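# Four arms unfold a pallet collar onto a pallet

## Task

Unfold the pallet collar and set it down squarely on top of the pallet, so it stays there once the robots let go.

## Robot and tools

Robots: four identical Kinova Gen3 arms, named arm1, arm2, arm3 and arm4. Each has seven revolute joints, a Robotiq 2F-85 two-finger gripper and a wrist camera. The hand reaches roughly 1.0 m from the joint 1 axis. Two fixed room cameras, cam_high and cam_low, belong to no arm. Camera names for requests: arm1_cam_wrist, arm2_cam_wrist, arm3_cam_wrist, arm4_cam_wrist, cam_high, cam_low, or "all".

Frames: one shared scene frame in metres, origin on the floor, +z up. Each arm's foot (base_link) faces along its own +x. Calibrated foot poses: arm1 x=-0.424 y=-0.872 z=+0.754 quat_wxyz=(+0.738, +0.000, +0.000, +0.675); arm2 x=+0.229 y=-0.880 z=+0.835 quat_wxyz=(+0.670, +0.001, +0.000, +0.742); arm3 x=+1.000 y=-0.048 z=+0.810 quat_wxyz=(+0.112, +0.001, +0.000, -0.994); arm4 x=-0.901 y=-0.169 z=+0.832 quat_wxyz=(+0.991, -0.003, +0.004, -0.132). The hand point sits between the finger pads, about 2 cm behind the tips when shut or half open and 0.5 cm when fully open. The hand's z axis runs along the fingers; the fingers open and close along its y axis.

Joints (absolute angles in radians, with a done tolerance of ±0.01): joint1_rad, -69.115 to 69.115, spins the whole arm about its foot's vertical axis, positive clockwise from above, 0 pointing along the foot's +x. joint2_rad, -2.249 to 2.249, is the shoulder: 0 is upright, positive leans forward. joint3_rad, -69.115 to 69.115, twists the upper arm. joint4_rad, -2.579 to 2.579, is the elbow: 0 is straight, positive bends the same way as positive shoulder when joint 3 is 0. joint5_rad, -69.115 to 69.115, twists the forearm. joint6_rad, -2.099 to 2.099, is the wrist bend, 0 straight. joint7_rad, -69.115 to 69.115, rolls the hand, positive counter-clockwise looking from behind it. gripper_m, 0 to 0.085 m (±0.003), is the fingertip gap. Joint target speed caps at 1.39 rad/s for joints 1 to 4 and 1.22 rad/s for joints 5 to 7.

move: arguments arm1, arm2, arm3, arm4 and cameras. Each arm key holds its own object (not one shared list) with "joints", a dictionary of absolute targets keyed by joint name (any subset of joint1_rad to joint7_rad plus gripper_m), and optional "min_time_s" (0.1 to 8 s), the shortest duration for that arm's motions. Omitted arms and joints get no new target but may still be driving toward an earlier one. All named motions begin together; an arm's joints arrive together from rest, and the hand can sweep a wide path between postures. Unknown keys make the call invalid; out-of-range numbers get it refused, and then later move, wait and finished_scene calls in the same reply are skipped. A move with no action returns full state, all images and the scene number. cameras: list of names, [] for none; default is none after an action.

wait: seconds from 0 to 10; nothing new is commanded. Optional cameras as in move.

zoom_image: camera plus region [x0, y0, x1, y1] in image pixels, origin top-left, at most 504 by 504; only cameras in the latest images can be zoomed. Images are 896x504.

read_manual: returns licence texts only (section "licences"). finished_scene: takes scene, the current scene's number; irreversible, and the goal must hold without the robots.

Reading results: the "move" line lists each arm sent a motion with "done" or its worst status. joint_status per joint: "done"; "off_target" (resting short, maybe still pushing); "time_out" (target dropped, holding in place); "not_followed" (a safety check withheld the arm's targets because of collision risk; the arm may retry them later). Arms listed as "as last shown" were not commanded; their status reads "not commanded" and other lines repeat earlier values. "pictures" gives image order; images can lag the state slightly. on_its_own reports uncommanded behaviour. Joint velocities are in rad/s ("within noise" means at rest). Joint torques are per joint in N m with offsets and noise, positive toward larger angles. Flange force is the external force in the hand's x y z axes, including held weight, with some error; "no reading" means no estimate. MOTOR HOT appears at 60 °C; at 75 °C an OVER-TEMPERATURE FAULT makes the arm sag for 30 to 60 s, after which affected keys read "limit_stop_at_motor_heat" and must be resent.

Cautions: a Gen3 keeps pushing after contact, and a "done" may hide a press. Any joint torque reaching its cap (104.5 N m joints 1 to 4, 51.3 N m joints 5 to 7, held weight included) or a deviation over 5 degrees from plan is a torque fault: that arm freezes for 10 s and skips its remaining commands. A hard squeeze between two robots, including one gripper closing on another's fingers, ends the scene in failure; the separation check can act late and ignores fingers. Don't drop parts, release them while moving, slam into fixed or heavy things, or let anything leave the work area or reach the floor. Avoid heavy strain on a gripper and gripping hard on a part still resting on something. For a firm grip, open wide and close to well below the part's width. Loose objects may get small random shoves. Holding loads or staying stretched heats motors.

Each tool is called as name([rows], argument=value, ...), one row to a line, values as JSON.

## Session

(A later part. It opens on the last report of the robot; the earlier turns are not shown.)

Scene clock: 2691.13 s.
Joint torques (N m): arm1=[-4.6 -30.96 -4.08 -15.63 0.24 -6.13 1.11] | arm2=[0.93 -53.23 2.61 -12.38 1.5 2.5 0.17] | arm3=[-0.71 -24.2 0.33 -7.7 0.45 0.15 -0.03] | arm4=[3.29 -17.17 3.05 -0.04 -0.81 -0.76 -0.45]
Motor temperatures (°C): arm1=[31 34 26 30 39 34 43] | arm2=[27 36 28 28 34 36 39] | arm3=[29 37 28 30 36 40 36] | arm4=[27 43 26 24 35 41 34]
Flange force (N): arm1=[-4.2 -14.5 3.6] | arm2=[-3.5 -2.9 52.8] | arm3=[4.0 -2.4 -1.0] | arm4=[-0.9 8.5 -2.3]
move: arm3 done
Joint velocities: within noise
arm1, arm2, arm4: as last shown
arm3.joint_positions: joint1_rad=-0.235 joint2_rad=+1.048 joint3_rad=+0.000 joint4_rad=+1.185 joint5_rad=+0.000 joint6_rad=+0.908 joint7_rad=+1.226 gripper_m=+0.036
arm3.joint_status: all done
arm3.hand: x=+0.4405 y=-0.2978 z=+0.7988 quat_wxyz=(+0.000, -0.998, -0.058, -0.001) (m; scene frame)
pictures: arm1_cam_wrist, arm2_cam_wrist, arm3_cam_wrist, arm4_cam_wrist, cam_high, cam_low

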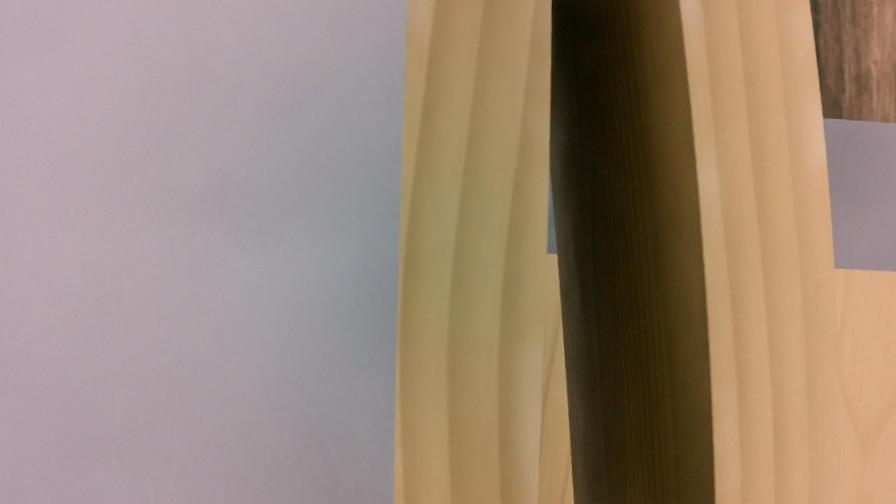

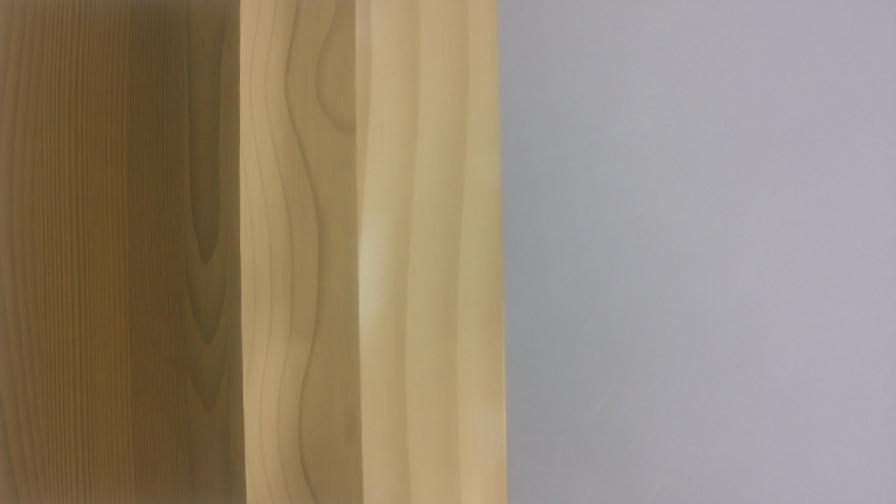

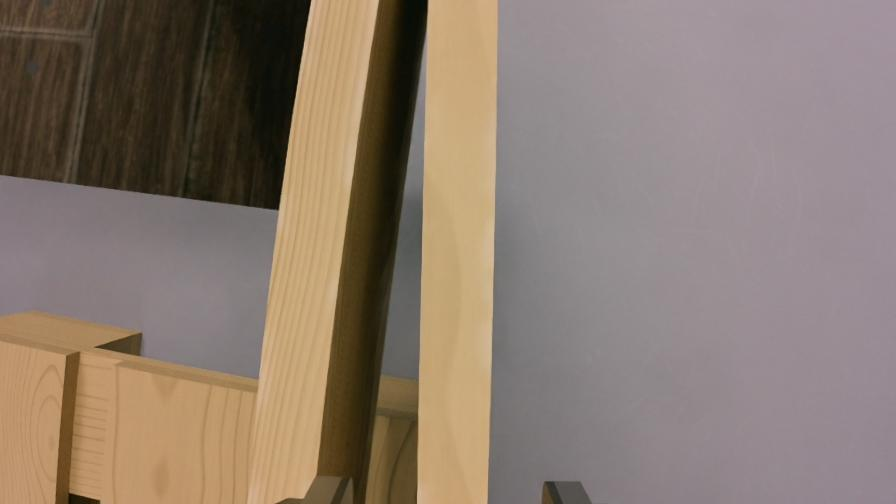

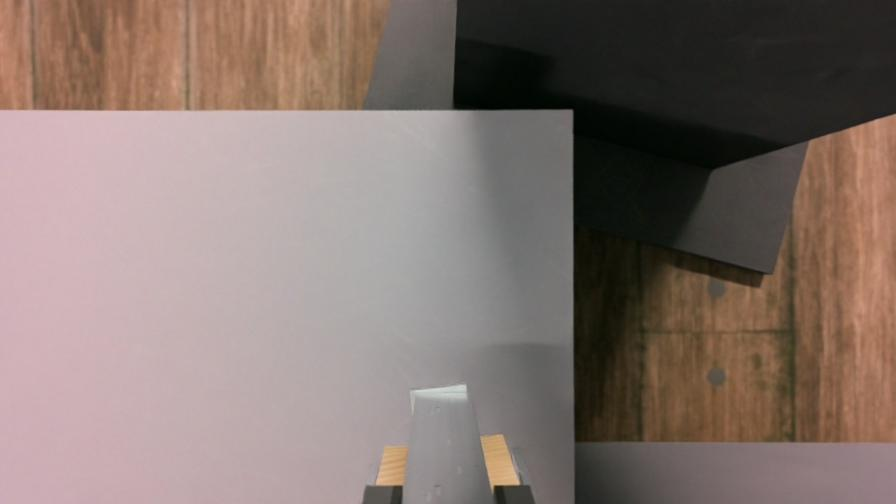

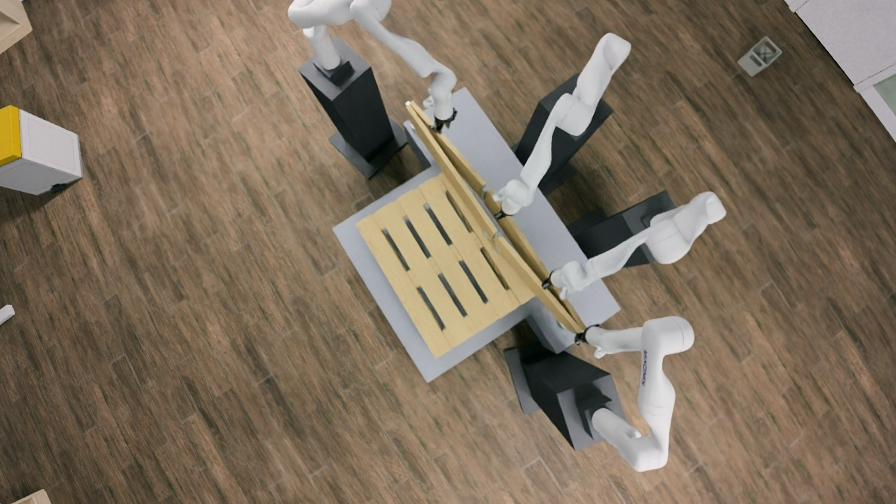

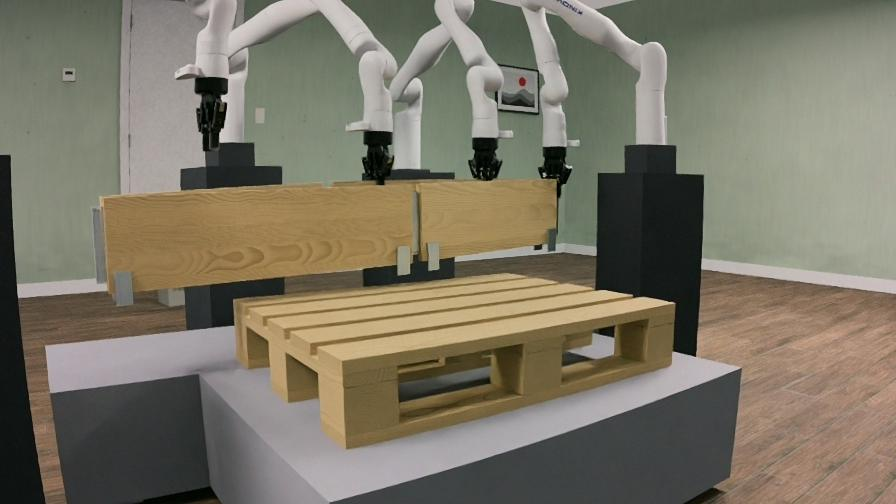

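move(arm3={"joints": {"joint1_rad": -0.2351, "joint2_rad": 1.2407, "joint3_rad": 0, "joint4_rad": 1.1503, "joint5_rad": 0, "joint6_rad": 0.7506, "joint7_rad": 1.2157}, "min_time_s": 1.5})

move(arm3={"joints": {"gripper_m": 0.0}}, cameras=["arm3_cam_wrist", "cam_high", "cam_low"])

zoom_image(camera="cam_high", region=[390, 80, 550, 240])

Scene clock: 2724.17 s.
Joint torques (N m): arm1=[-4.65 -30.96 -4.14 -15.67 0.28 -6.13 1.12] | arm2=[0.96 -53.19 2.59 -12.41 1.56 2.45 0.13] | arm3=[-0.73 -24.8 0.37 -6.77 0.49 0.1 -0.03] | arm4=[3.33 -17.15 3.06 -0.13 -0.86 -0.78 -0.46]
Motor temperatures (°C): arm1=[31 34 26 31 39 34 43] | arm2=[27 41 28 28 34 36 39] | arm3=[29 37 28 31 36 40 36] | arm4=[27 41 26 24 35 41 34]
Flange force (N): arm1=[-4.3 -14.6 3.5] | arm2=[-3.5 -2.9 52.6] | arm3=[4.0 -2.5 -2.0] | arm4=[-0.7 8.6 -2.5]
move: arm3 done
Joint velocities: within noise
arm1, arm2, arm4: as last shown
arm3.joint_positions: joint1_rad=-0.235 joint2_rad=+1.241 joint3_rad=+0.000 joint4_rad=+1.150 joint5_rad=+0.000 joint6_rad=+0.751 joint7_rad=+1.216 gripper_m=+0.036
arm3.joint_status: all done
arm3.hand: x=+0.4407 y=-0.2978 z=+0.6889 quat_wxyz=(+0.000, -0.999, -0.053, -0.001) (m; scene frame)
pictures: none

Scene clock: 2724.93 s.
Joint torques (N m): arm1=[-4.32 -30.49 -3.86 -14.98 0.3 -5.65 1.03] | arm2=[1.18 -55.01 2.75 -11.17 1.47 3.97 0.1] | arm3=[2.85 -22.58 4.07 -6.12 1.43 0.21 -0.85] | arm4=[2.94 -16.26 2.49 -0.3 -0.93 -0.81 -0.55]
Motor temperatures (°C): arm1=[31 35 26 31 39 34 43] | arm2=[27 41 28 28 34 36 39] | arm3=[29 37 28 31 36 40 36] | arm4=[27 41 26 24 35 41 34]
Flange force (N): arm1=[-3.9 -13.7 3.6] | arm2=[-5.2 -6.4 59.0] | arm3=[6.6 1.4 -5.6] | arm4=[-0.2 7.2 -5.4]
move: arm3 off_target
TORQUE WARNING: arm2's joint2_rad reached its warning level (56.7 N m). A warning alone does not stop the arm.
Joint velocities: within noise
arm1: as last shown
arm2.joint_positions: joint1_rad=-0.341 joint2_rad=+1.248 joint3_rad=+0.000 joint4_rad=+1.226 joint5_rad=+0.000 joint6_rad=+0.667 joint7_rad=+2.707 gripper_m=+0.018
arm2.joint_status: not commanded
arm2.hand: x=-0.0036 y=-0.3331 z=+0.6968 quat_wxyz=(-0.001, +1.000, +0.005, -0.001) (m; scene frame)
arm3.joint_positions: joint1_rad=-0.235 joint2_rad=+1.241 joint3_rad=+0.000 joint4_rad=+1.150 joint5_rad=+0.000 joint6_rad=+0.751 joint7_rad=+1.216 gripper_m=+0.018
arm3.joint_status: gripper_m off_target (ended at +0.018, target +0.000)
arm3.hand: x=+0.4406 y=-0.2978 z=+0.6889 quat_wxyz=(+0.000, -0.999, -0.053, -0.001) (m; scene frame)
arm4.joint_positions: joint1_rad=+0.177 joint2_rad=+1.123 joint3_rad=+0.000 joint4_rad=+2.202 joint5_rad=+0.000 joint6_rad=-0.183 joint7_rad=+2.009 gripper_m=+0.016
arm4.joint_status: not commanded
arm4.hand: x=-0.6227 y=-0.3302 z=+0.6770 quat_wxyz=(+0.005, -0.002, -1.000, +0.002) (m; scene frame)
pictures: arm3_cam_wrist, cam_high, cam_low

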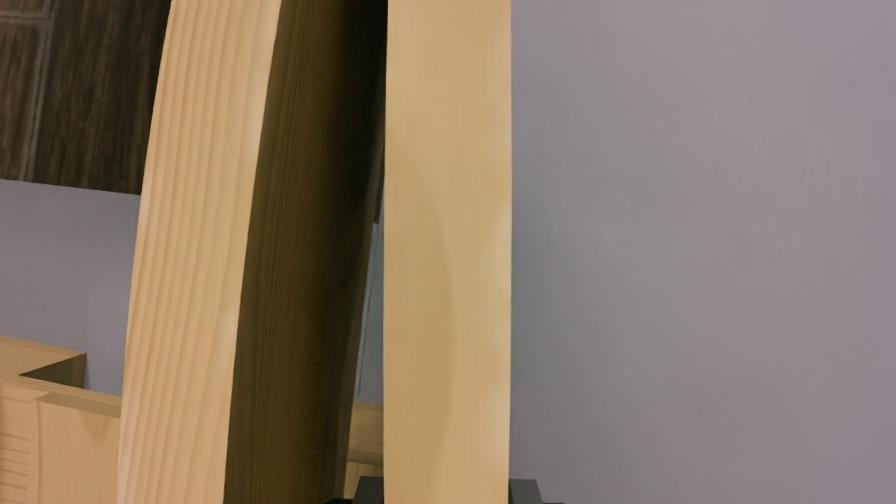

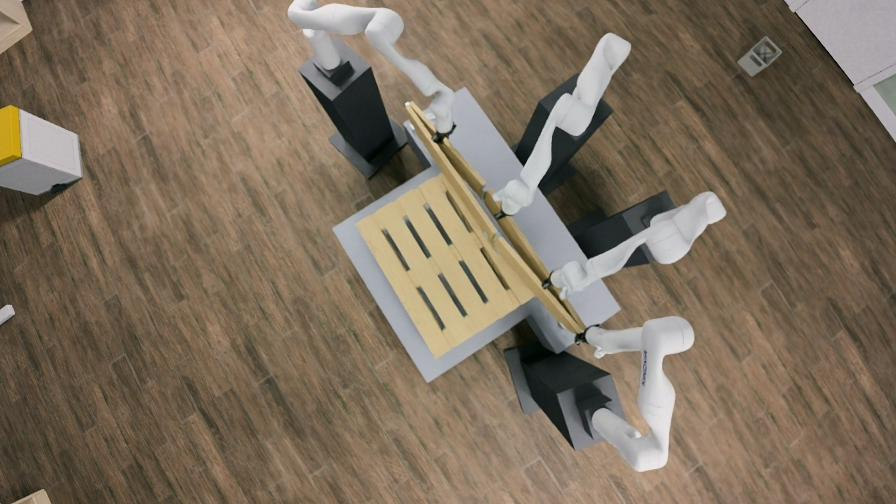

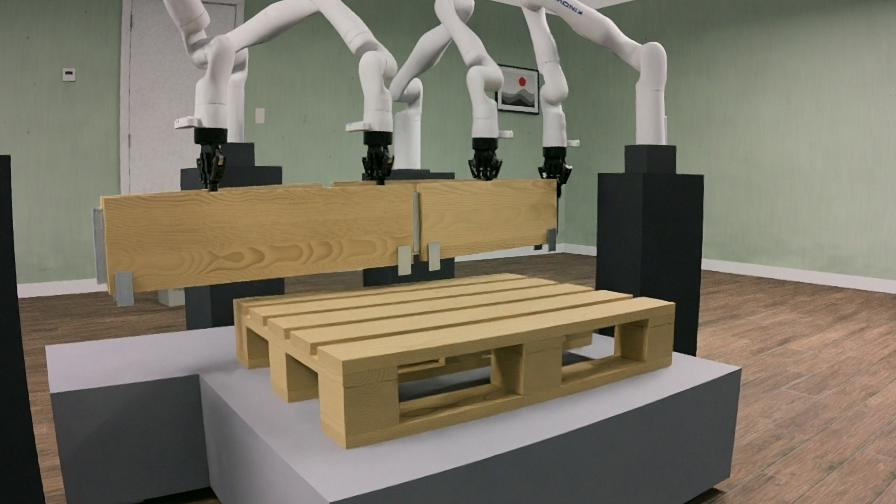

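Scaled by 3.150 from the camera's 896x504 image, which has a finer 1280x720 frame.

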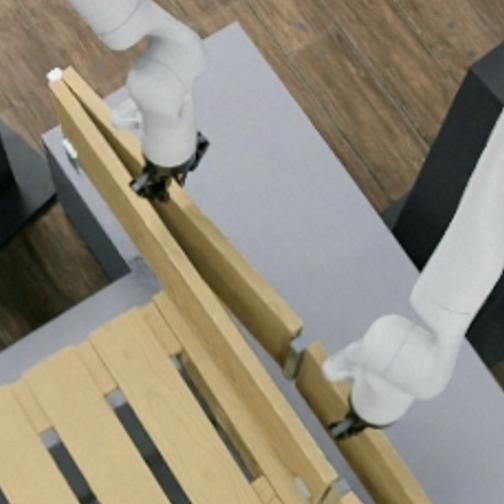

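move(arm3={"joints": {"joint1_rad": -0.2351, "joint2_rad": 1.2014, "joint3_rad": 0, "joint4_rad": 1.1646, "joint5_rad": 0, "joint6_rad": 0.7756, "joint7_rad": 1.2157}, "min_time_s": 1.2})

move(arm4={"joints": {"gripper_m": 0.06}})

move(arm4={"joints": {"joint1_rad": 0.1772, "joint2_rad": 0.7484, "joint3_rad": 0, "joint4_rad": 2.2795, "joint5_rad": 0, "joint6_rad": 0.1137, "joint7_rad": 2.0094}, "min_time_s": 1.5}, cameras=["cam_high", "cam_low"])

Scene clock: 2828.50 s.
Joint torques (N m): arm1=[-6.25 -17.05 -7.4 -7.32 -1.76 -2.89 0.38] | arm2=[-9.68 -4.12 -11.2 -0.92 -3.37 -1.09 -0.65] | arm3=[-8.13 -50.26 -5.65 -3.05 -1.87 9.71 -0.22] | arm4=[5.31 -28.45 7.48 9.25 -1.67 2.53 -0.73]
Motor temperatures (°C): arm1=[31 37 26 31 39 34 43] | arm2=[27 53 28 28 34 37 39] | arm3=[29 36 28 31 36 40 36] | arm4=[27 38 26 24 35 40 34]
Flange force (N): arm1=[-9.4 -9.0 -15.8] | arm2=[17.9 -1.2 -38.1] | arm3=[-33.5 -3.3 59.8] | arm4=[-12.1 8.2 47.0]
move: arm3 done
TORQUE WARNING: arm2's joint2_rad reached its warning level (56.7 N m). A warning alone does not stop the arm.
Joint velocities: arm1=[within noise] | arm2=[within noise] | arm3=[within noise] | arm4=[0 -0.005 0 -0.002 0 0 0]
arm1.joint_positions: joint1_rad=-0.003 joint2_rad=+1.012 joint3_rad=+0.000 joint4_rad=+1.507 joint5_rad=+0.000 joint6_rad=+0.623 joint7_rad=+0.095 gripper_m=+0.018
arm1.joint_status: not commanded
arm1.hand: x=-0.3526 y=-0.3359 z=+0.6945 quat_wxyz=(+0.000, +0.005, -1.000, +0.000) (m; scene frame)
arm2.joint_positions: joint1_rad=-0.341 joint2_rad=+1.248 joint3_rad=+0.000 joint4_rad=+1.226 joint5_rad=+0.000 joint6_rad=+0.668 joint7_rad=+2.707 gripper_m=+0.018
arm2.joint_status: not commanded
arm2.hand: x=-0.0035 y=-0.3330 z=+0.6968 quat_wxyz=(-0.001, +1.000, +0.005, -0.001) (m; scene frame)
arm3.joint_positions: joint1_rad=-0.235 joint2_rad=+1.202 joint3_rad=+0.000 joint4_rad=+1.165 joint5_rad=+0.000 joint6_rad=+0.776 joint7_rad=+1.216 gripper_m=+0.018
arm3.joint_status: all done
arm3.hand: x=+0.4406 y=-0.2977 z=+0.7097 quat_wxyz=(+0.000, -0.999, -0.053, -0.001) (m; scene frame)
arm4: as last shown
arm4.hand: x=-0.6226 y=-0.3301 z=+0.6770 quat_wxyz=(+0.005, -0.002, -1.000, +0.002) (m; scene frame)
pictures: none

Scene clock: 2829.50 s.
Joint torques (N m): arm1=[-6.1 -44.75 -7.5 -10.74 -2.28 1.52 0.4] | arm2=[-7.67 -7.26 -9.6 -4.33 -3.07 -3 -0.69] | arm3=[-6.1 -45.35 -3.76 -5.5 -1.14 6.52 -0.36] | arm4=[0.41 -16.31 -0.54 1.85 -0.21 0.33 -0.05]
Motor temperatures (°C): arm1=[31 37 26 31 39 34 43] | arm2=[27 53 28 28 34 37 39] | arm3=[29 36 28 31 36 40 36] | arm4=[27 38 26 24 35 40 34]
Flange force (N): arm1=[-10.9 3.5 44.4] | arm2=[16.9 5.0 -37.0] | arm3=[-22.0 -3.8 45.2] | arm4=[0.4 0.2 -0.7]
move: arm4 done
Joint velocities: within noise
arm1: as last shown
arm2.joint_positions: joint1_rad=-0.341 joint2_rad=+1.248 joint3_rad=+0.000 joint4_rad=+1.226 joint5_rad=+0.000 joint6_rad=+0.667 joint7_rad=+2.707 gripper_m=+0.018
arm2.joint_status: not commanded
arm2.hand: x=-0.0036 y=-0.3331 z=+0.6967 quat_wxyz=(-0.001, +1.000, +0.005, -0.001) (m; scene frame)
arm3.joint_positions: joint1_rad=-0.235 joint2_rad=+1.201 joint3_rad=+0.000 joint4_rad=+1.165 joint5_rad=+0.000 joint6_rad=+0.776 joint7_rad=+1.216 gripper_m=+0.018
arm3.joint_status: not commanded
arm3.hand: x=+0.4406 y=-0.2978 z=+0.7098 quat_wxyz=(+0.000, -0.999, -0.053, -0.001) (m; scene frame)
arm4.joint_positions: joint1_rad=+0.177 joint2_rad=+1.123 joint3_rad=+0.000 joint4_rad=+2.202 joint5_rad=+0.000 joint6_rad=-0.183 joint7_rad=+2.009 gripper_m=+0.060
arm4.joint_status: all done
arm4.hand: x=-0.6226 y=-0.3302 z=+0.6770 quat_wxyz=(+0.005, -0.002, -1.000, +0.002) (m; scene frame)
pictures: none

Scene clock: 2831.33 s.
Joint torques (N m): arm1=[-6.05 -44.77 -7.44 -10.96 -2.32 1.32 0.33] | arm2=[-7.58 -7.36 -9.49 -4.11 -3.07 -2.8 -0.76] | arm3=[-5.67 -45.13 -3.3 -5.49 -0.93 6.46 -0.26] | arm4=[0.4 -14.56 -0.61 -0.77 -0.18 0.36 -0.05]
Motor temperatures (°C): arm1=[31 37 26 31 39 34 43] | arm2=[27 52 28 28 34 37 39] | arm3=[29 36 28 31 36 40 36] | arm4=[27 38 26 24 35 40 34]
Flange force (N): arm1=[-10.9 3.1 44.0] | arm2=[16.6 4.5 -36.4] | arm3=[-21.5 -3.0 44.8] | arm4=[0.1 1.0 -0.3]
move: arm4 done
Joint velocities: within noise
arm1.joint_positions: joint1_rad=-0.004 joint2_rad=+1.012 joint3_rad=+0.000 joint4_rad=+1.507 joint5_rad=+0.000 joint6_rad=+0.623 joint7_rad=+0.095 gripper_m=+0.018
arm1.joint_status: not commanded
arm1.hand: x=-0.3527 y=-0.3359 z=+0.6945 quat_wxyz=(+0.000, +0.005, -1.000, +0.000) (m; scene frame)
arm2, arm3: as last shown
arm4.joint_positions: joint1_rad=+0.177 joint2_rad=+0.748 joint3_rad=+0.000 joint4_rad=+2.279 joint5_rad=+0.000 joint6_rad=+0.114 joint7_rad=+2.009 gripper_m=+0.060
arm4.joint_status: all done
arm4.hand: x=-0.6214 y=-0.3297 z=+0.8000 quat_wxyz=(+0.005, -0.002, -1.000, +0.002) (m; scene frame)
pictures: cam_high, cam_low

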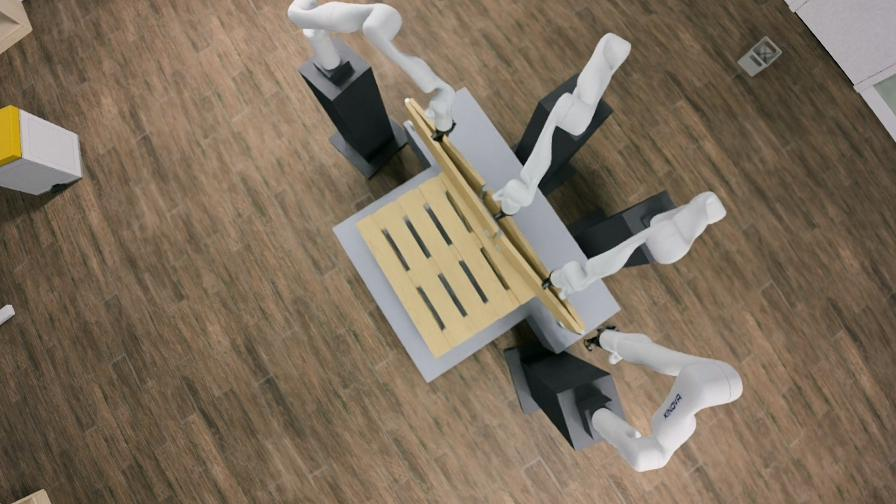

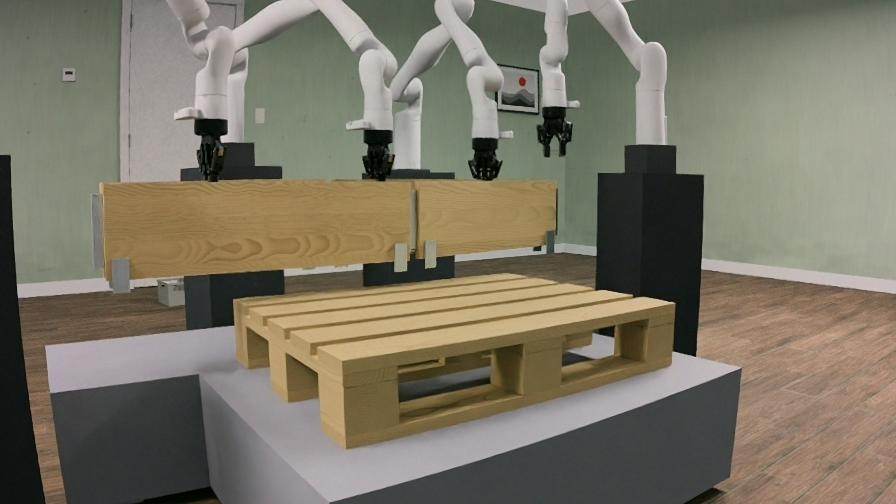

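move(arm3={"joints": {"joint1_rad": -0.2351, "joint2_rad": 1.2236, "joint3_rad": 0, "joint4_rad": 1.1569, "joint5_rad": 0, "joint6_rad": 0.7611, "joint7_rad": 1.2157}, "min_time_s": 1})

move(arm1={"joints": {"joint1_rad": 0.013, "joint2_rad": 1.0315, "joint3_rad": 0, "joint4_rad": 1.4515, "joint5_rad": 0, "joint6_rad": 0.6586, "joint7_rad": 0.0998}, "min_time_s": 2}, arm2={"joints": {"joint1_rad": -0.3198, "joint2_rad": 1.2539, "joint3_rad": 0, "joint4_rad": 1.2081, "joint5_rad": 0, "joint6_rad": 0.6796, "joint7_rad": 2.7176}, "min_time_s": 2}, arm3={"joints": {"joint1_rad": -0.1864, "joint2_rad": 1.1902, "joint3_rad": 0, "joint4_rad": 1.253, "joint5_rad": 0, "joint6_rad": 0.6984, "joint7_rad": 1.3704}, "min_time_s": 2}, cameras=["cam_high", "cam_low"])

zoom_image(camera="cam_high", region=[390, 80, 600, 340])

Scene clock: 2871.37 s.
Joint torques (N m): arm1=[-4.48 -34.54 -4.64 -10.52 -0.31 -1.36 0.95] | arm2=[-2.14 -33.91 -1.75 -8.23 -0.02 0.82 0.03] | arm3=[-0.57 -32.48 0.55 -6.09 0.08 3.05 -0.63] | arm4=[0.41 -14.53 -0.65 -0.78 -0.17 0.35 -0.05]
Motor temperatures (°C): arm1=[31 40 27 31 39 34 43] | arm2=[27 45 29 28 34 37 39] | arm3=[29 38 28 31 36 40 36] | arm4=[26 37 26 24 35 40 34]
Flange force (N): arm1=[-6.1 -1.6 19.8] | arm2=[3.3 -0.5 16.4] | arm3=[-3.9 -0.7 16.6] | arm4=[0.1 1.0 -0.4]
move: arm3 done
Joint velocities: within noise
arm1, arm2, arm4: as last shown
arm1.hand: x=-0.3527 y=-0.3358 z=+0.6946 quat_wxyz=(+0.000, +0.005, -1.000, +0.000) (m; scene frame)
arm2.hand: x=-0.0036 y=-0.3332 z=+0.6966 quat_wxyz=(-0.001, +1.000, +0.005, -0.001) (m; scene frame)
arm3.joint_positions: joint1_rad=-0.235 joint2_rad=+1.224 joint3_rad=+0.000 joint4_rad=+1.157 joint5_rad=+0.000 joint6_rad=+0.761 joint7_rad=+1.216 gripper_m=+0.018
arm3.joint_status: all done
arm3.hand: x=+0.4406 y=-0.2979 z=+0.6979 quat_wxyz=(+0.000, -0.999, -0.053, -0.001) (m; scene frame)
pictures: none

Scene clock: 2873.67 s.
Joint torques (N m): arm1=[-5.18 -35.45 -5.56 -11.15 -0.93 -1.62 0.81] | arm2=[-2.2 -34.34 -1.83 -9.17 -0.17 0.17 -0.13] | arm3=[-2 -31.26 0.04 -4.56 0.79 3.51 0.31] | arm4=[0.35 -14.6 -0.58 -0.78 -0.17 0.34 -0.04]
Motor temperatures (°C): arm1=[31 40 27 31 39 34 43] | arm2=[27 45 29 28 34 37 39] | arm3=[29 38 28 31 36 40 36] | arm4=[26 37 26 24 35 40 34]
Flange force (N): arm1=[-7.5 -1.6 19.7] | arm2=[4.1 0.6 15.5] | arm3=[-5.9 -1.8 17.3] | arm4=[0.1 0.8 -0.2]
move: arm1 done; arm2 done; arm3 done
Joint velocities: within noise
arm1.joint_positions: joint1_rad=+0.013 joint2_rad=+1.032 joint3_rad=+0.000 joint4_rad=+1.452 joint5_rad=+0.000 joint6_rad=+0.659 joint7_rad=+0.100 gripper_m=+0.018
arm1.joint_status: all done
arm1.hand: x=-0.3425 y=-0.3239 z=+0.6944 quat_wxyz=(+0.000, -0.001, -1.000, +0.000) (m; scene frame)
arm2.joint_positions: joint1_rad=-0.320 joint2_rad=+1.254 joint3_rad=+0.000 joint4_rad=+1.208 joint5_rad=+0.000 joint6_rad=+0.680 joint7_rad=+2.718 gripper_m=+0.018
arm2.joint_status: all done
arm2.hand: x=+0.0067 y=-0.3249 z=+0.6968 quat_wxyz=(-0.001, +1.000, -0.001, -0.001) (m; scene frame)
arm3.joint_positions: joint1_rad=-0.186 joint2_rad=+1.190 joint3_rad=+0.000 joint4_rad=+1.253 joint5_rad=+0.000 joint6_rad=+0.698 joint7_rad=+1.370 gripper_m=+0.018
arm3.joint_status: all done
arm3.hand: x=+0.4472 y=-0.2624 z=+0.6979 quat_wxyz=(+0.000, -0.994, -0.106, -0.001) (m; scene frame)
arm4: as last shown
pictures: cam_high, cam_low

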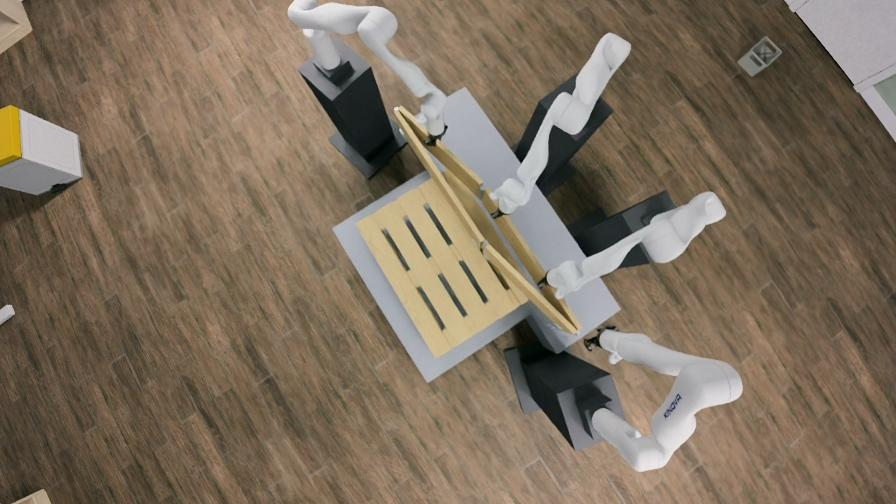

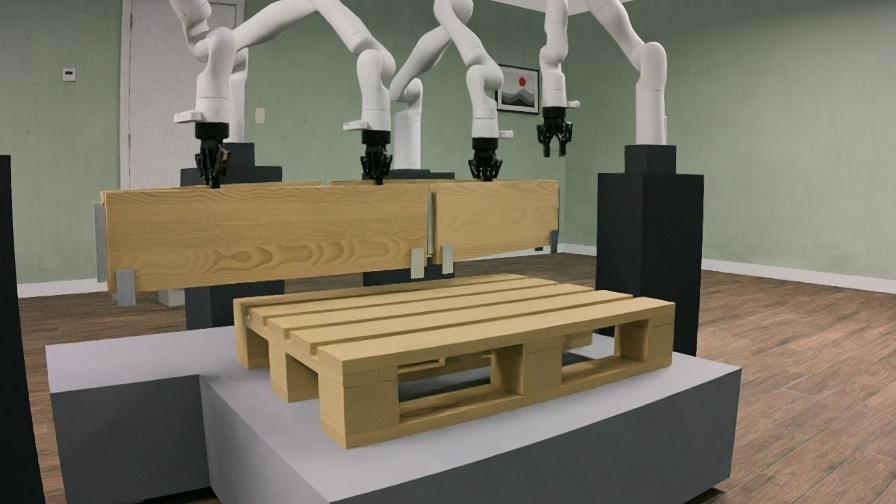

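Scaled by 1.938 from the camera's 896x504 image, which has a finer 1280x720 frame.

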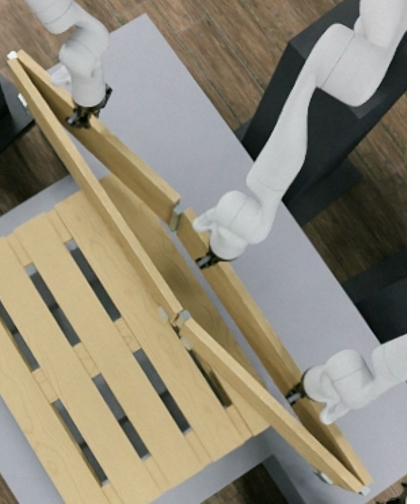

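move(arm1={"joints": {"joint1_rad": 0.0288, "joint2_rad": 1.0511, "joint3_rad": 0, "joint4_rad": 1.3957, "joint5_rad": 0, "joint6_rad": 0.6948, "joint7_rad": 0.1053}, "min_time_s": 2}, arm2={"joints": {"joint1_rad": -0.2989, "joint2_rad": 1.26, "joint3_rad": 0, "joint4_rad": 1.1899, "joint5_rad": 0, "joint6_rad": 0.6917, "joint7_rad": 2.7281}, "min_time_s": 2}, arm3={"joints": {"joint1_rad": -0.1314, "joint2_rad": 1.1666, "joint3_rad": 0, "joint4_rad": 1.3235, "joint5_rad": 0, "joint6_rad": 0.6515, "joint7_rad": 1.5269}, "min_time_s": 2})

move(arm1={"joints": {"joint1_rad": 0.0436, "joint2_rad": 1.072, "joint3_rad": 0, "joint4_rad": 1.3372, "joint5_rad": 0, "joint6_rad": 0.7324, "joint7_rad": 0.1097}, "min_time_s": 2}, arm2={"joints": {"joint1_rad": -0.2786, "joint2_rad": 1.2672, "joint3_rad": 0, "joint4_rad": 1.1689, "joint5_rad": 0, "joint6_rad": 0.7055, "joint7_rad": 2.738}, "min_time_s": 2}, arm3={"joints": {"joint1_rad": -0.0727, "joint2_rad": 1.152, "joint3_rad": 0, "joint4_rad": 1.3684, "joint5_rad": 0, "joint6_rad": 0.6213, "joint7_rad": 1.687}, "min_time_s": 2})

move(arm4={"joints": {"joint1_rad": -0.3733, "joint2_rad": 1.1405, "joint3_rad": 0, "joint4_rad": 0.9462, "joint5_rad": 0, "joint6_rad": 1.0549, "joint7_rad": 1.8757, "gripper_m": 0.06}, "min_time_s": 3}, cameras=["cam_high", "cam_low", "arm4_cam_wrist", "arm3_cam_wrist", "arm1_cam_wrist", "arm2_cam_wrist"])

zoom_image(camera="cam_high", region=[390, 80, 600, 340])

Scene clock: 2911.70 s.
Joint torques (N m): arm1=[-5.67 -37.8 -6.16 -12.22 -1.44 -1.87 0.7] | arm2=[-2.84 -31.8 -2.64 -8.52 -0.45 -0.28 -0.28] | arm3=[-1.67 -31.12 0.44 -3.28 1.08 4.06 0.55] | arm4=[0.39 -14.59 -0.64 -0.81 -0.21 0.35 -0.01]
Motor temperatures (°C): arm1=[31 40 27 31 39 34 43] | arm2=[27 44 28 28 34 37 39] | arm3=[29 40 28 30 36 40 36] | arm4=[26 37 26 24 35 40 34]
Flange force (N): arm1=[-8.4 -1.3 22.1] | arm2=[5.0 -0.6 10.4] | arm3=[-7.9 -1.8 19.7] | arm4=[0.2 1.0 -0.2]
move: arm1 done; arm2 done; arm3 done
Joint velocities: within noise
arm1.joint_positions: joint1_rad=+0.029 joint2_rad=+1.051 joint3_rad=+0.000 joint4_rad=+1.396 joint5_rad=+0.000 joint6_rad=+0.695 joint7_rad=+0.105 gripper_m=+0.018
arm1.joint_status: all done
arm1.hand: x=-0.3323 y=-0.3123 z=+0.6944 quat_wxyz=(+0.000, -0.006, -1.000, +0.000) (m; scene frame)
arm2.joint_positions: joint1_rad=-0.299 joint2_rad=+1.260 joint3_rad=+0.000 joint4_rad=+1.190 joint5_rad=+0.000 joint6_rad=+0.692 joint7_rad=+2.728 gripper_m=+0.018
arm2.joint_status: all done
arm2.hand: x=+0.0168 y=-0.3169 z=+0.6968 quat_wxyz=(-0.001, +1.000, -0.006, -0.001) (m; scene frame)
arm3.joint_positions: joint1_rad=-0.131 joint2_rad=+1.167 joint3_rad=+0.000 joint4_rad=+1.323 joint5_rad=+0.000 joint6_rad=+0.651 joint7_rad=+1.527 gripper_m=+0.018
arm3.joint_status: all done
arm3.hand: x=+0.4505 y=-0.2263 z=+0.6978 quat_wxyz=(-0.001, -0.988, -0.156, -0.001) (m; scene frame)
arm4: as last shown
pictures: none

Scene clock: 2914.00 s.
Joint torques (N m): arm1=[-5.78 -40.18 -6.33 -13.18 -1.77 -1.97 0.55] | arm2=[-3.58 -29.09 -3.46 -7.64 -0.89 -0.48 -0.38] | arm3=[-0.82 -31.34 1.44 -2.37 1.51 4.44 0.65] | arm4=[0.36 -14.57 -0.61 -0.8 -0.17 0.34 -0.04]
Motor temperatures (°C): arm1=[31 40 27 31 39 34 43] | arm2=[27 43 28 28 34 37 39] | arm3=[29 40 28 30 36 40 36] | arm4=[26 37 26 24 35 40 34]
Flange force (N): arm1=[-8.8 -0.8 24.8] | arm2=[6.0 -1.8 5.4] | arm3=[-9.8 -1.8 22.1] | arm4=[0.2 0.9 -0.3]
move: arm1 done; arm2 done; arm3 done
Joint velocities: within noise
arm1.joint_positions: joint1_rad=+0.044 joint2_rad=+1.072 joint3_rad=+0.000 joint4_rad=+1.337 joint5_rad=+0.000 joint6_rad=+0.732 joint7_rad=+0.110 gripper_m=+0.018
arm1.joint_status: all done
arm1.hand: x=-0.3223 y=-0.3006 z=+0.6944 quat_wxyz=(+0.000, -0.011, -1.000, +0.000) (m; scene frame)
arm2.joint_positions: joint1_rad=-0.279 joint2_rad=+1.267 joint3_rad=+0.000 joint4_rad=+1.169 joint5_rad=+0.000 joint6_rad=+0.705 joint7_rad=+2.738 gripper_m=+0.018
arm2.joint_status: all done
arm2.hand: x=+0.0267 y=-0.3088 z=+0.6967 quat_wxyz=(-0.001, +1.000, -0.011, -0.001) (m; scene frame)
arm3.joint_positions: joint1_rad=-0.073 joint2_rad=+1.152 joint3_rad=+0.000 joint4_rad=+1.368 joint5_rad=+0.000 joint6_rad=+0.621 joint7_rad=+1.687 gripper_m=+0.018
arm3.joint_status: all done
arm3.hand: x=+0.4508 y=-0.1908 z=+0.6978 quat_wxyz=(-0.001, -0.979, -0.206, -0.001) (m; scene frame)
arm4: as last shown
pictures: none

Scene clock: 2919.83 s.
Joint torques (N m): arm1=[-5.73 -40.26 -6.27 -13.23 -1.75 -1.98 0.52] | arm2=[-3.59 -29.08 -3.47 -7.57 -0.84 -0.35 -0.44] | arm3=[-0.72 -31.32 1.47 -2.36 1.48 4.47 0.64] | arm4=[0.41 -19.75 -0.62 -3.87 -0.18 0.35 -0.03]
Motor temperatures (°C): arm1=[31 40 27 31 39 34 43] | arm2=[27 43 28 28 34 37 39] | arm3=[29 40 28 30 36 40 36] | arm4=[26 37 26 24 35 40 34]
Flange force (N): arm1=[-8.7 -0.8 24.9] | arm2=[6.1 -1.8 5.6] | arm3=[-9.8 -1.6 22.1] | arm4=[0.3 1.0 -0.2]
move: arm4 time_out
Joint velocities: within noise
arm1.joint_positions: joint1_rad=+0.044 joint2_rad=+1.072 joint3_rad=+0.000 joint4_rad=+1.337 joint5_rad=+0.000 joint6_rad=+0.732 joint7_rad=+0.110 gripper_m=+0.018
arm1.joint_status: not commanded
arm1.hand: x=-0.3223 y=-0.3006 z=+0.6944 quat_wxyz=(+0.000, -0.011, -1.000, +0.000) (m; scene frame)
arm2, arm3: as last shown
arm4.joint_positions: joint1_rad=-0.032 joint2_rad=+0.897 joint3_rad=+0.000 joint4_rad=+1.773 joint5_rad=+0.000 joint6_rad=+0.471 joint7_rad=+1.959 gripper_m=+0.060
arm4.joint_status: joint1_rad time_out (moved -0.209 of -0.551); joint2_rad time_out (moved +0.149 of +0.392); joint4_rad time_out (moved -0.506 of -1.333); joint6_rad time_out (moved +0.357 of +0.941); joint7_rad time_out (moved -0.051 of -0.134); the others done
arm4.hand: x=-0.4489 y=-0.3028 z=+0.7847 quat_wxyz=(+0.005, +0.077, -0.997, +0.002) (m; scene frame)
pictures: arm1_cam_wrist, arm2_cam_wrist, arm3_cam_wrist, arm4_cam_wrist, cam_high, cam_low
joint command not followed: on one or more control steps a check withheld the commanded joint targets of the arm4 arm, and it was not sent them on those steps.
cause: the commanded joint targets, or the way to them, would bring a part of the robot too close to another arm (this arm's gripper and a part of the arm1 arm, at the place that arm is still heading or pushing toward).

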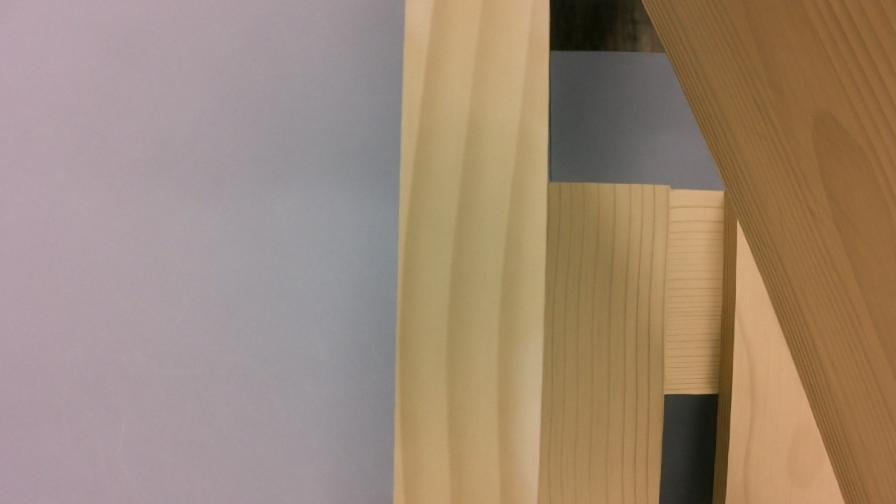

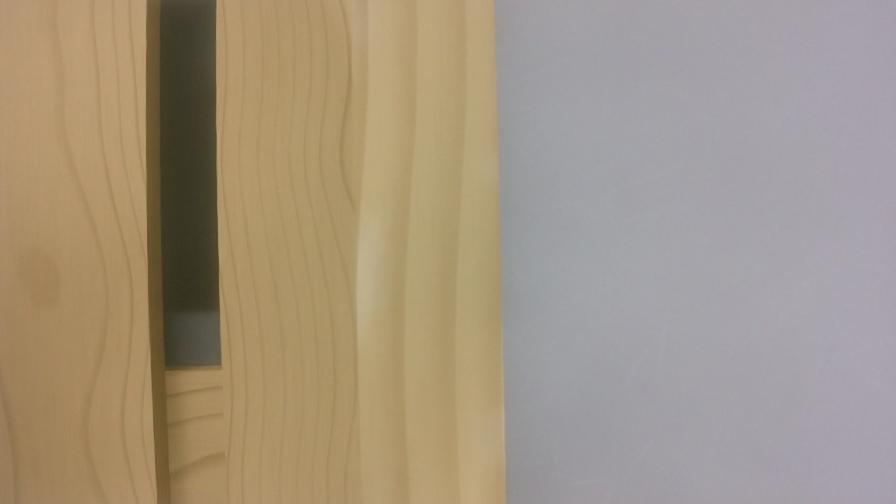

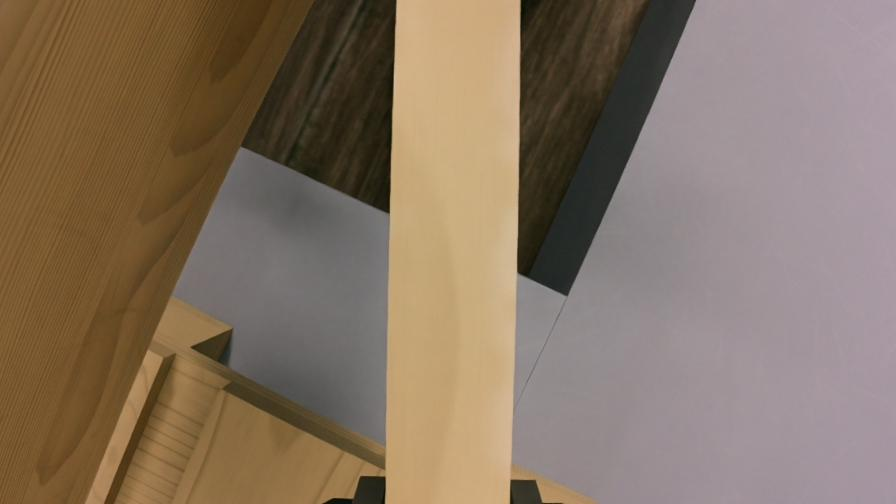

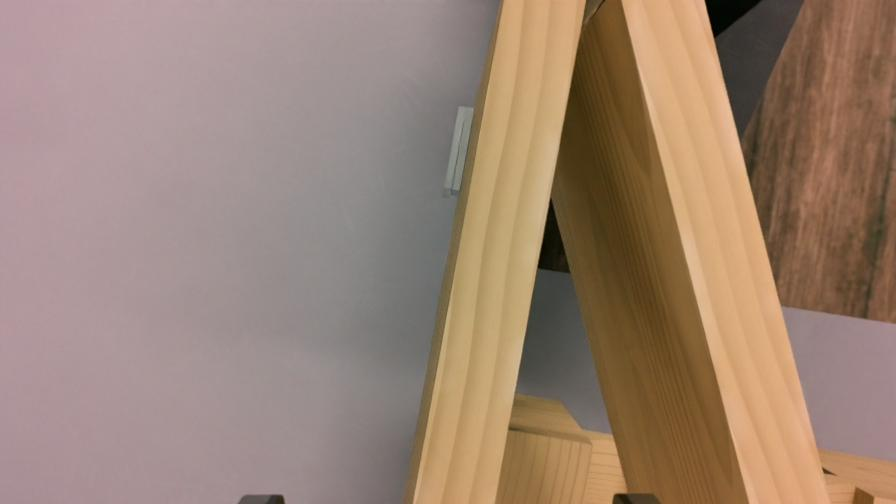

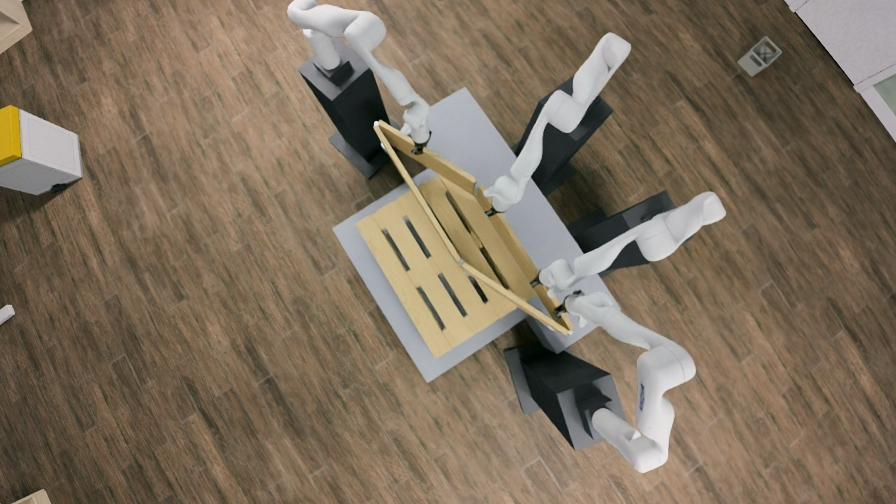

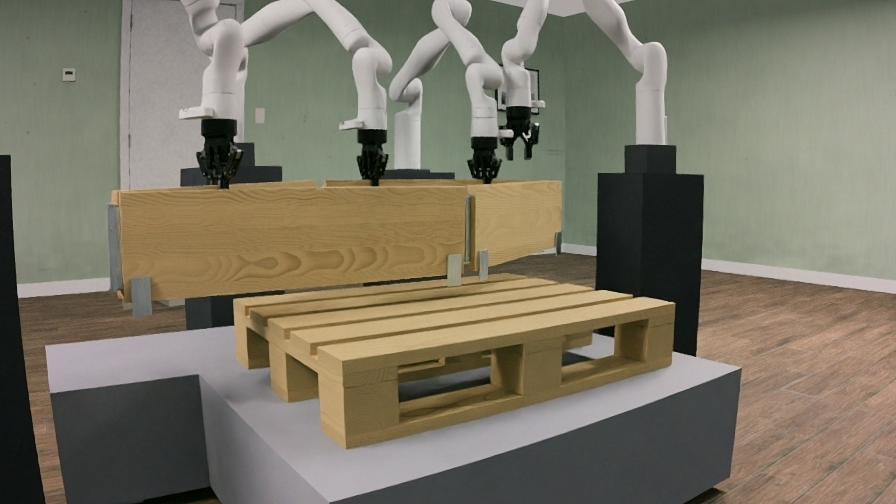

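Scaled by 1.938 from the camera's 896x504 image, which has a finer 1280x720 frame.

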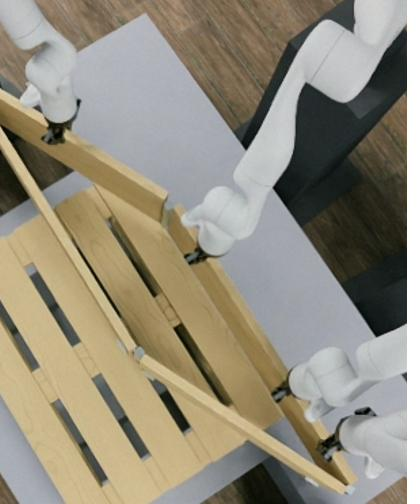

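move(arm4={"joints": {"joint1_rad": -0.4482, "joint2_rad": 0.6494, "joint3_rad": 0, "joint4_rad": 1.9991, "joint5_rad": 0, "joint6_rad": 0.493, "joint7_rad": 1.8008}, "min_time_s": 1.5})

move(arm4={"joints": {"joint1_rad": -0.3733, "joint2_rad": 1.1405, "joint3_rad": 0, "joint4_rad": 0.9462, "joint5_rad": 0, "joint6_rad": 1.0549, "joint7_rad": 1.8757, "gripper_m": 0.05}, "min_time_s": 2}, cameras=["arm4_cam_wrist", "cam_high", "cam_low"])

zoom_image(camera="cam_high", region=[390, 80, 600, 340])

Scene clock: 2943.10 s.
Joint torques (N m): arm1=[-5.68 -40.25 -6.28 -13.27 -1.78 -1.97 0.54] | arm2=[-3.62 -29.03 -3.53 -7.59 -0.86 -0.49 -0.44] | arm3=[-0.75 -31.39 1.45 -2.37 1.49 4.45 0.61] | arm4=[0.28 -16.33 -0.72 -4.01 -0.15 0.35 -0.02]
Motor temperatures (°C): arm1=[31 40 27 31 39 34 43] | arm2=[27 42 28 28 34 36 39] | arm3=[29 40 28 30 36 40 36] | arm4=[26 38 26 24 35 40 34]
Flange force (N): arm1=[-8.6 -1.0 24.9] | arm2=[6.1 -2.0 5.3] | arm3=[-9.9 -1.7 22.2] | arm4=[0.3 0.9 -0.2]
move: arm4 done
Joint velocities: within noise
arm1, arm2, arm3: as last shown
arm4.joint_positions: joint1_rad=-0.448 joint2_rad=+0.649 joint3_rad=+0.000 joint4_rad=+1.999 joint5_rad=+0.000 joint6_rad=+0.493 joint7_rad=+1.801 gripper_m=+0.060
arm4.joint_status: all done
arm4.hand: x=-0.5000 y=-0.1202 z=+0.8602 quat_wxyz=(+0.005, +0.205, -0.979, +0.001) (m; scene frame)
pictures: none

Scene clock: 2945.50 s.
Joint torques (N m): arm1=[-5.77 -40.23 -6.31 -13.21 -1.75 -1.95 0.48] | arm2=[-3.56 -28.97 -3.49 -7.59 -0.87 -0.43 -0.39] | arm3=[-0.75 -31.35 1.44 -2.4 1.47 4.47 0.63] | arm4=[0.39 -26.16 -0.57 -7.67 -0.19 0.35 -0.06]
Motor temperatures (°C): arm1=[31 40 27 31 39 34 43] | arm2=[27 42 28 28 34 36 39] | arm3=[29 40 28 30 36 40 36] | arm4=[26 38 26 24 35 40 34]
Flange force (N): arm1=[-8.9 -0.9 24.9] | arm2=[6.0 -1.7 5.3] | arm3=[-9.6 -1.6 22.1] | arm4=[0.8 0.7 -0.1]
move: arm4 done
Joint velocities: within noise
arm1, arm2, arm3: as last shown
arm4.joint_positions: joint1_rad=-0.373 joint2_rad=+1.141 joint3_rad=+0.000 joint4_rad=+0.946 joint5_rad=+0.000 joint6_rad=+1.055 joint7_rad=+1.876 gripper_m=+0.050
arm4.joint_status: all done
arm4.hand: x=-0.2467 y=-0.1234 z=+0.8202 quat_wxyz=(+0.005, +0.205, -0.979, +0.001) (m; scene frame)
pictures: arm4_cam_wrist, cam_high, cam_low

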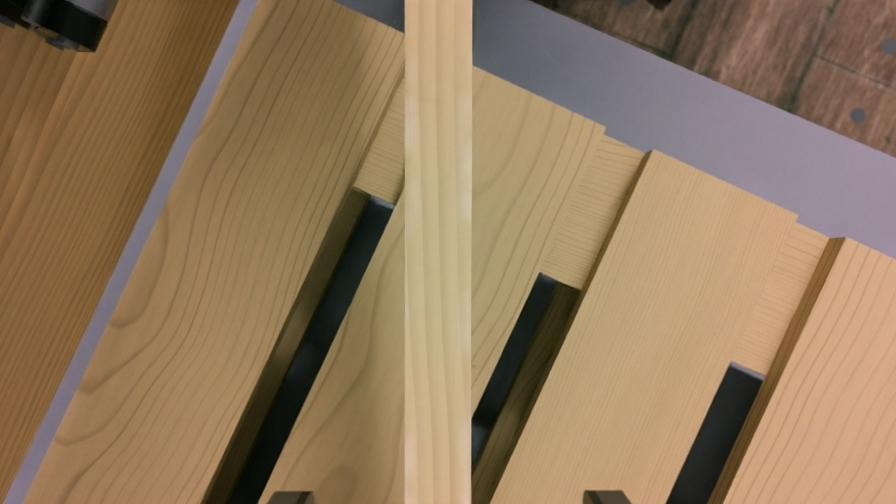

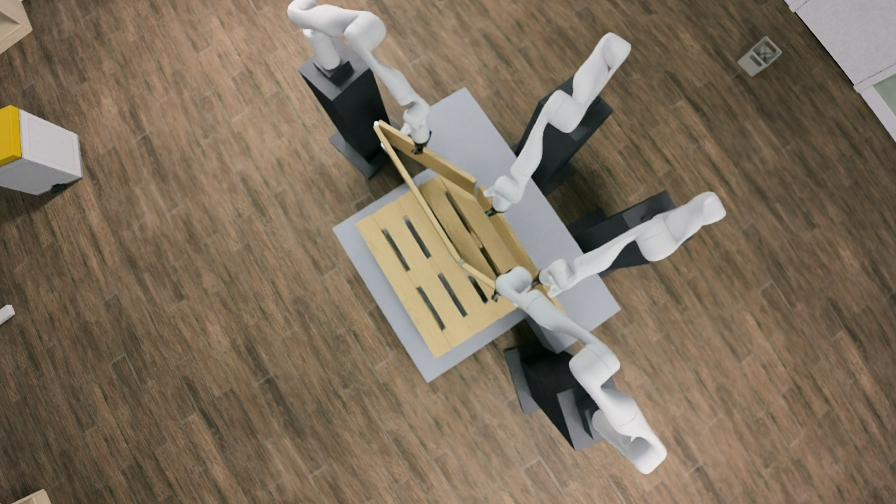

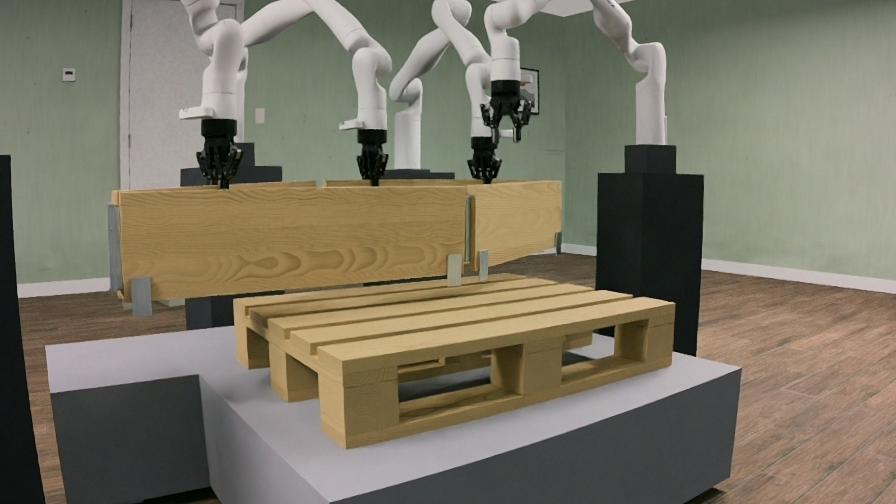

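Scaled by 1.938 from the camera's 896x504 image, which has a finer 1280x720 frame.

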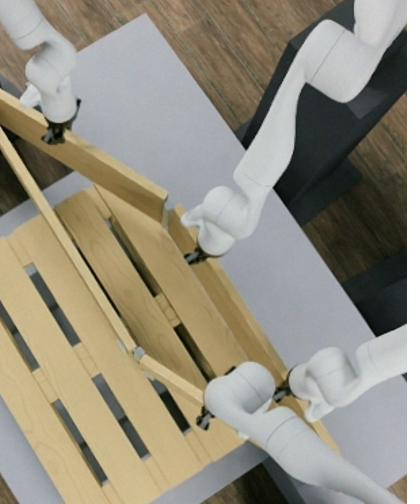

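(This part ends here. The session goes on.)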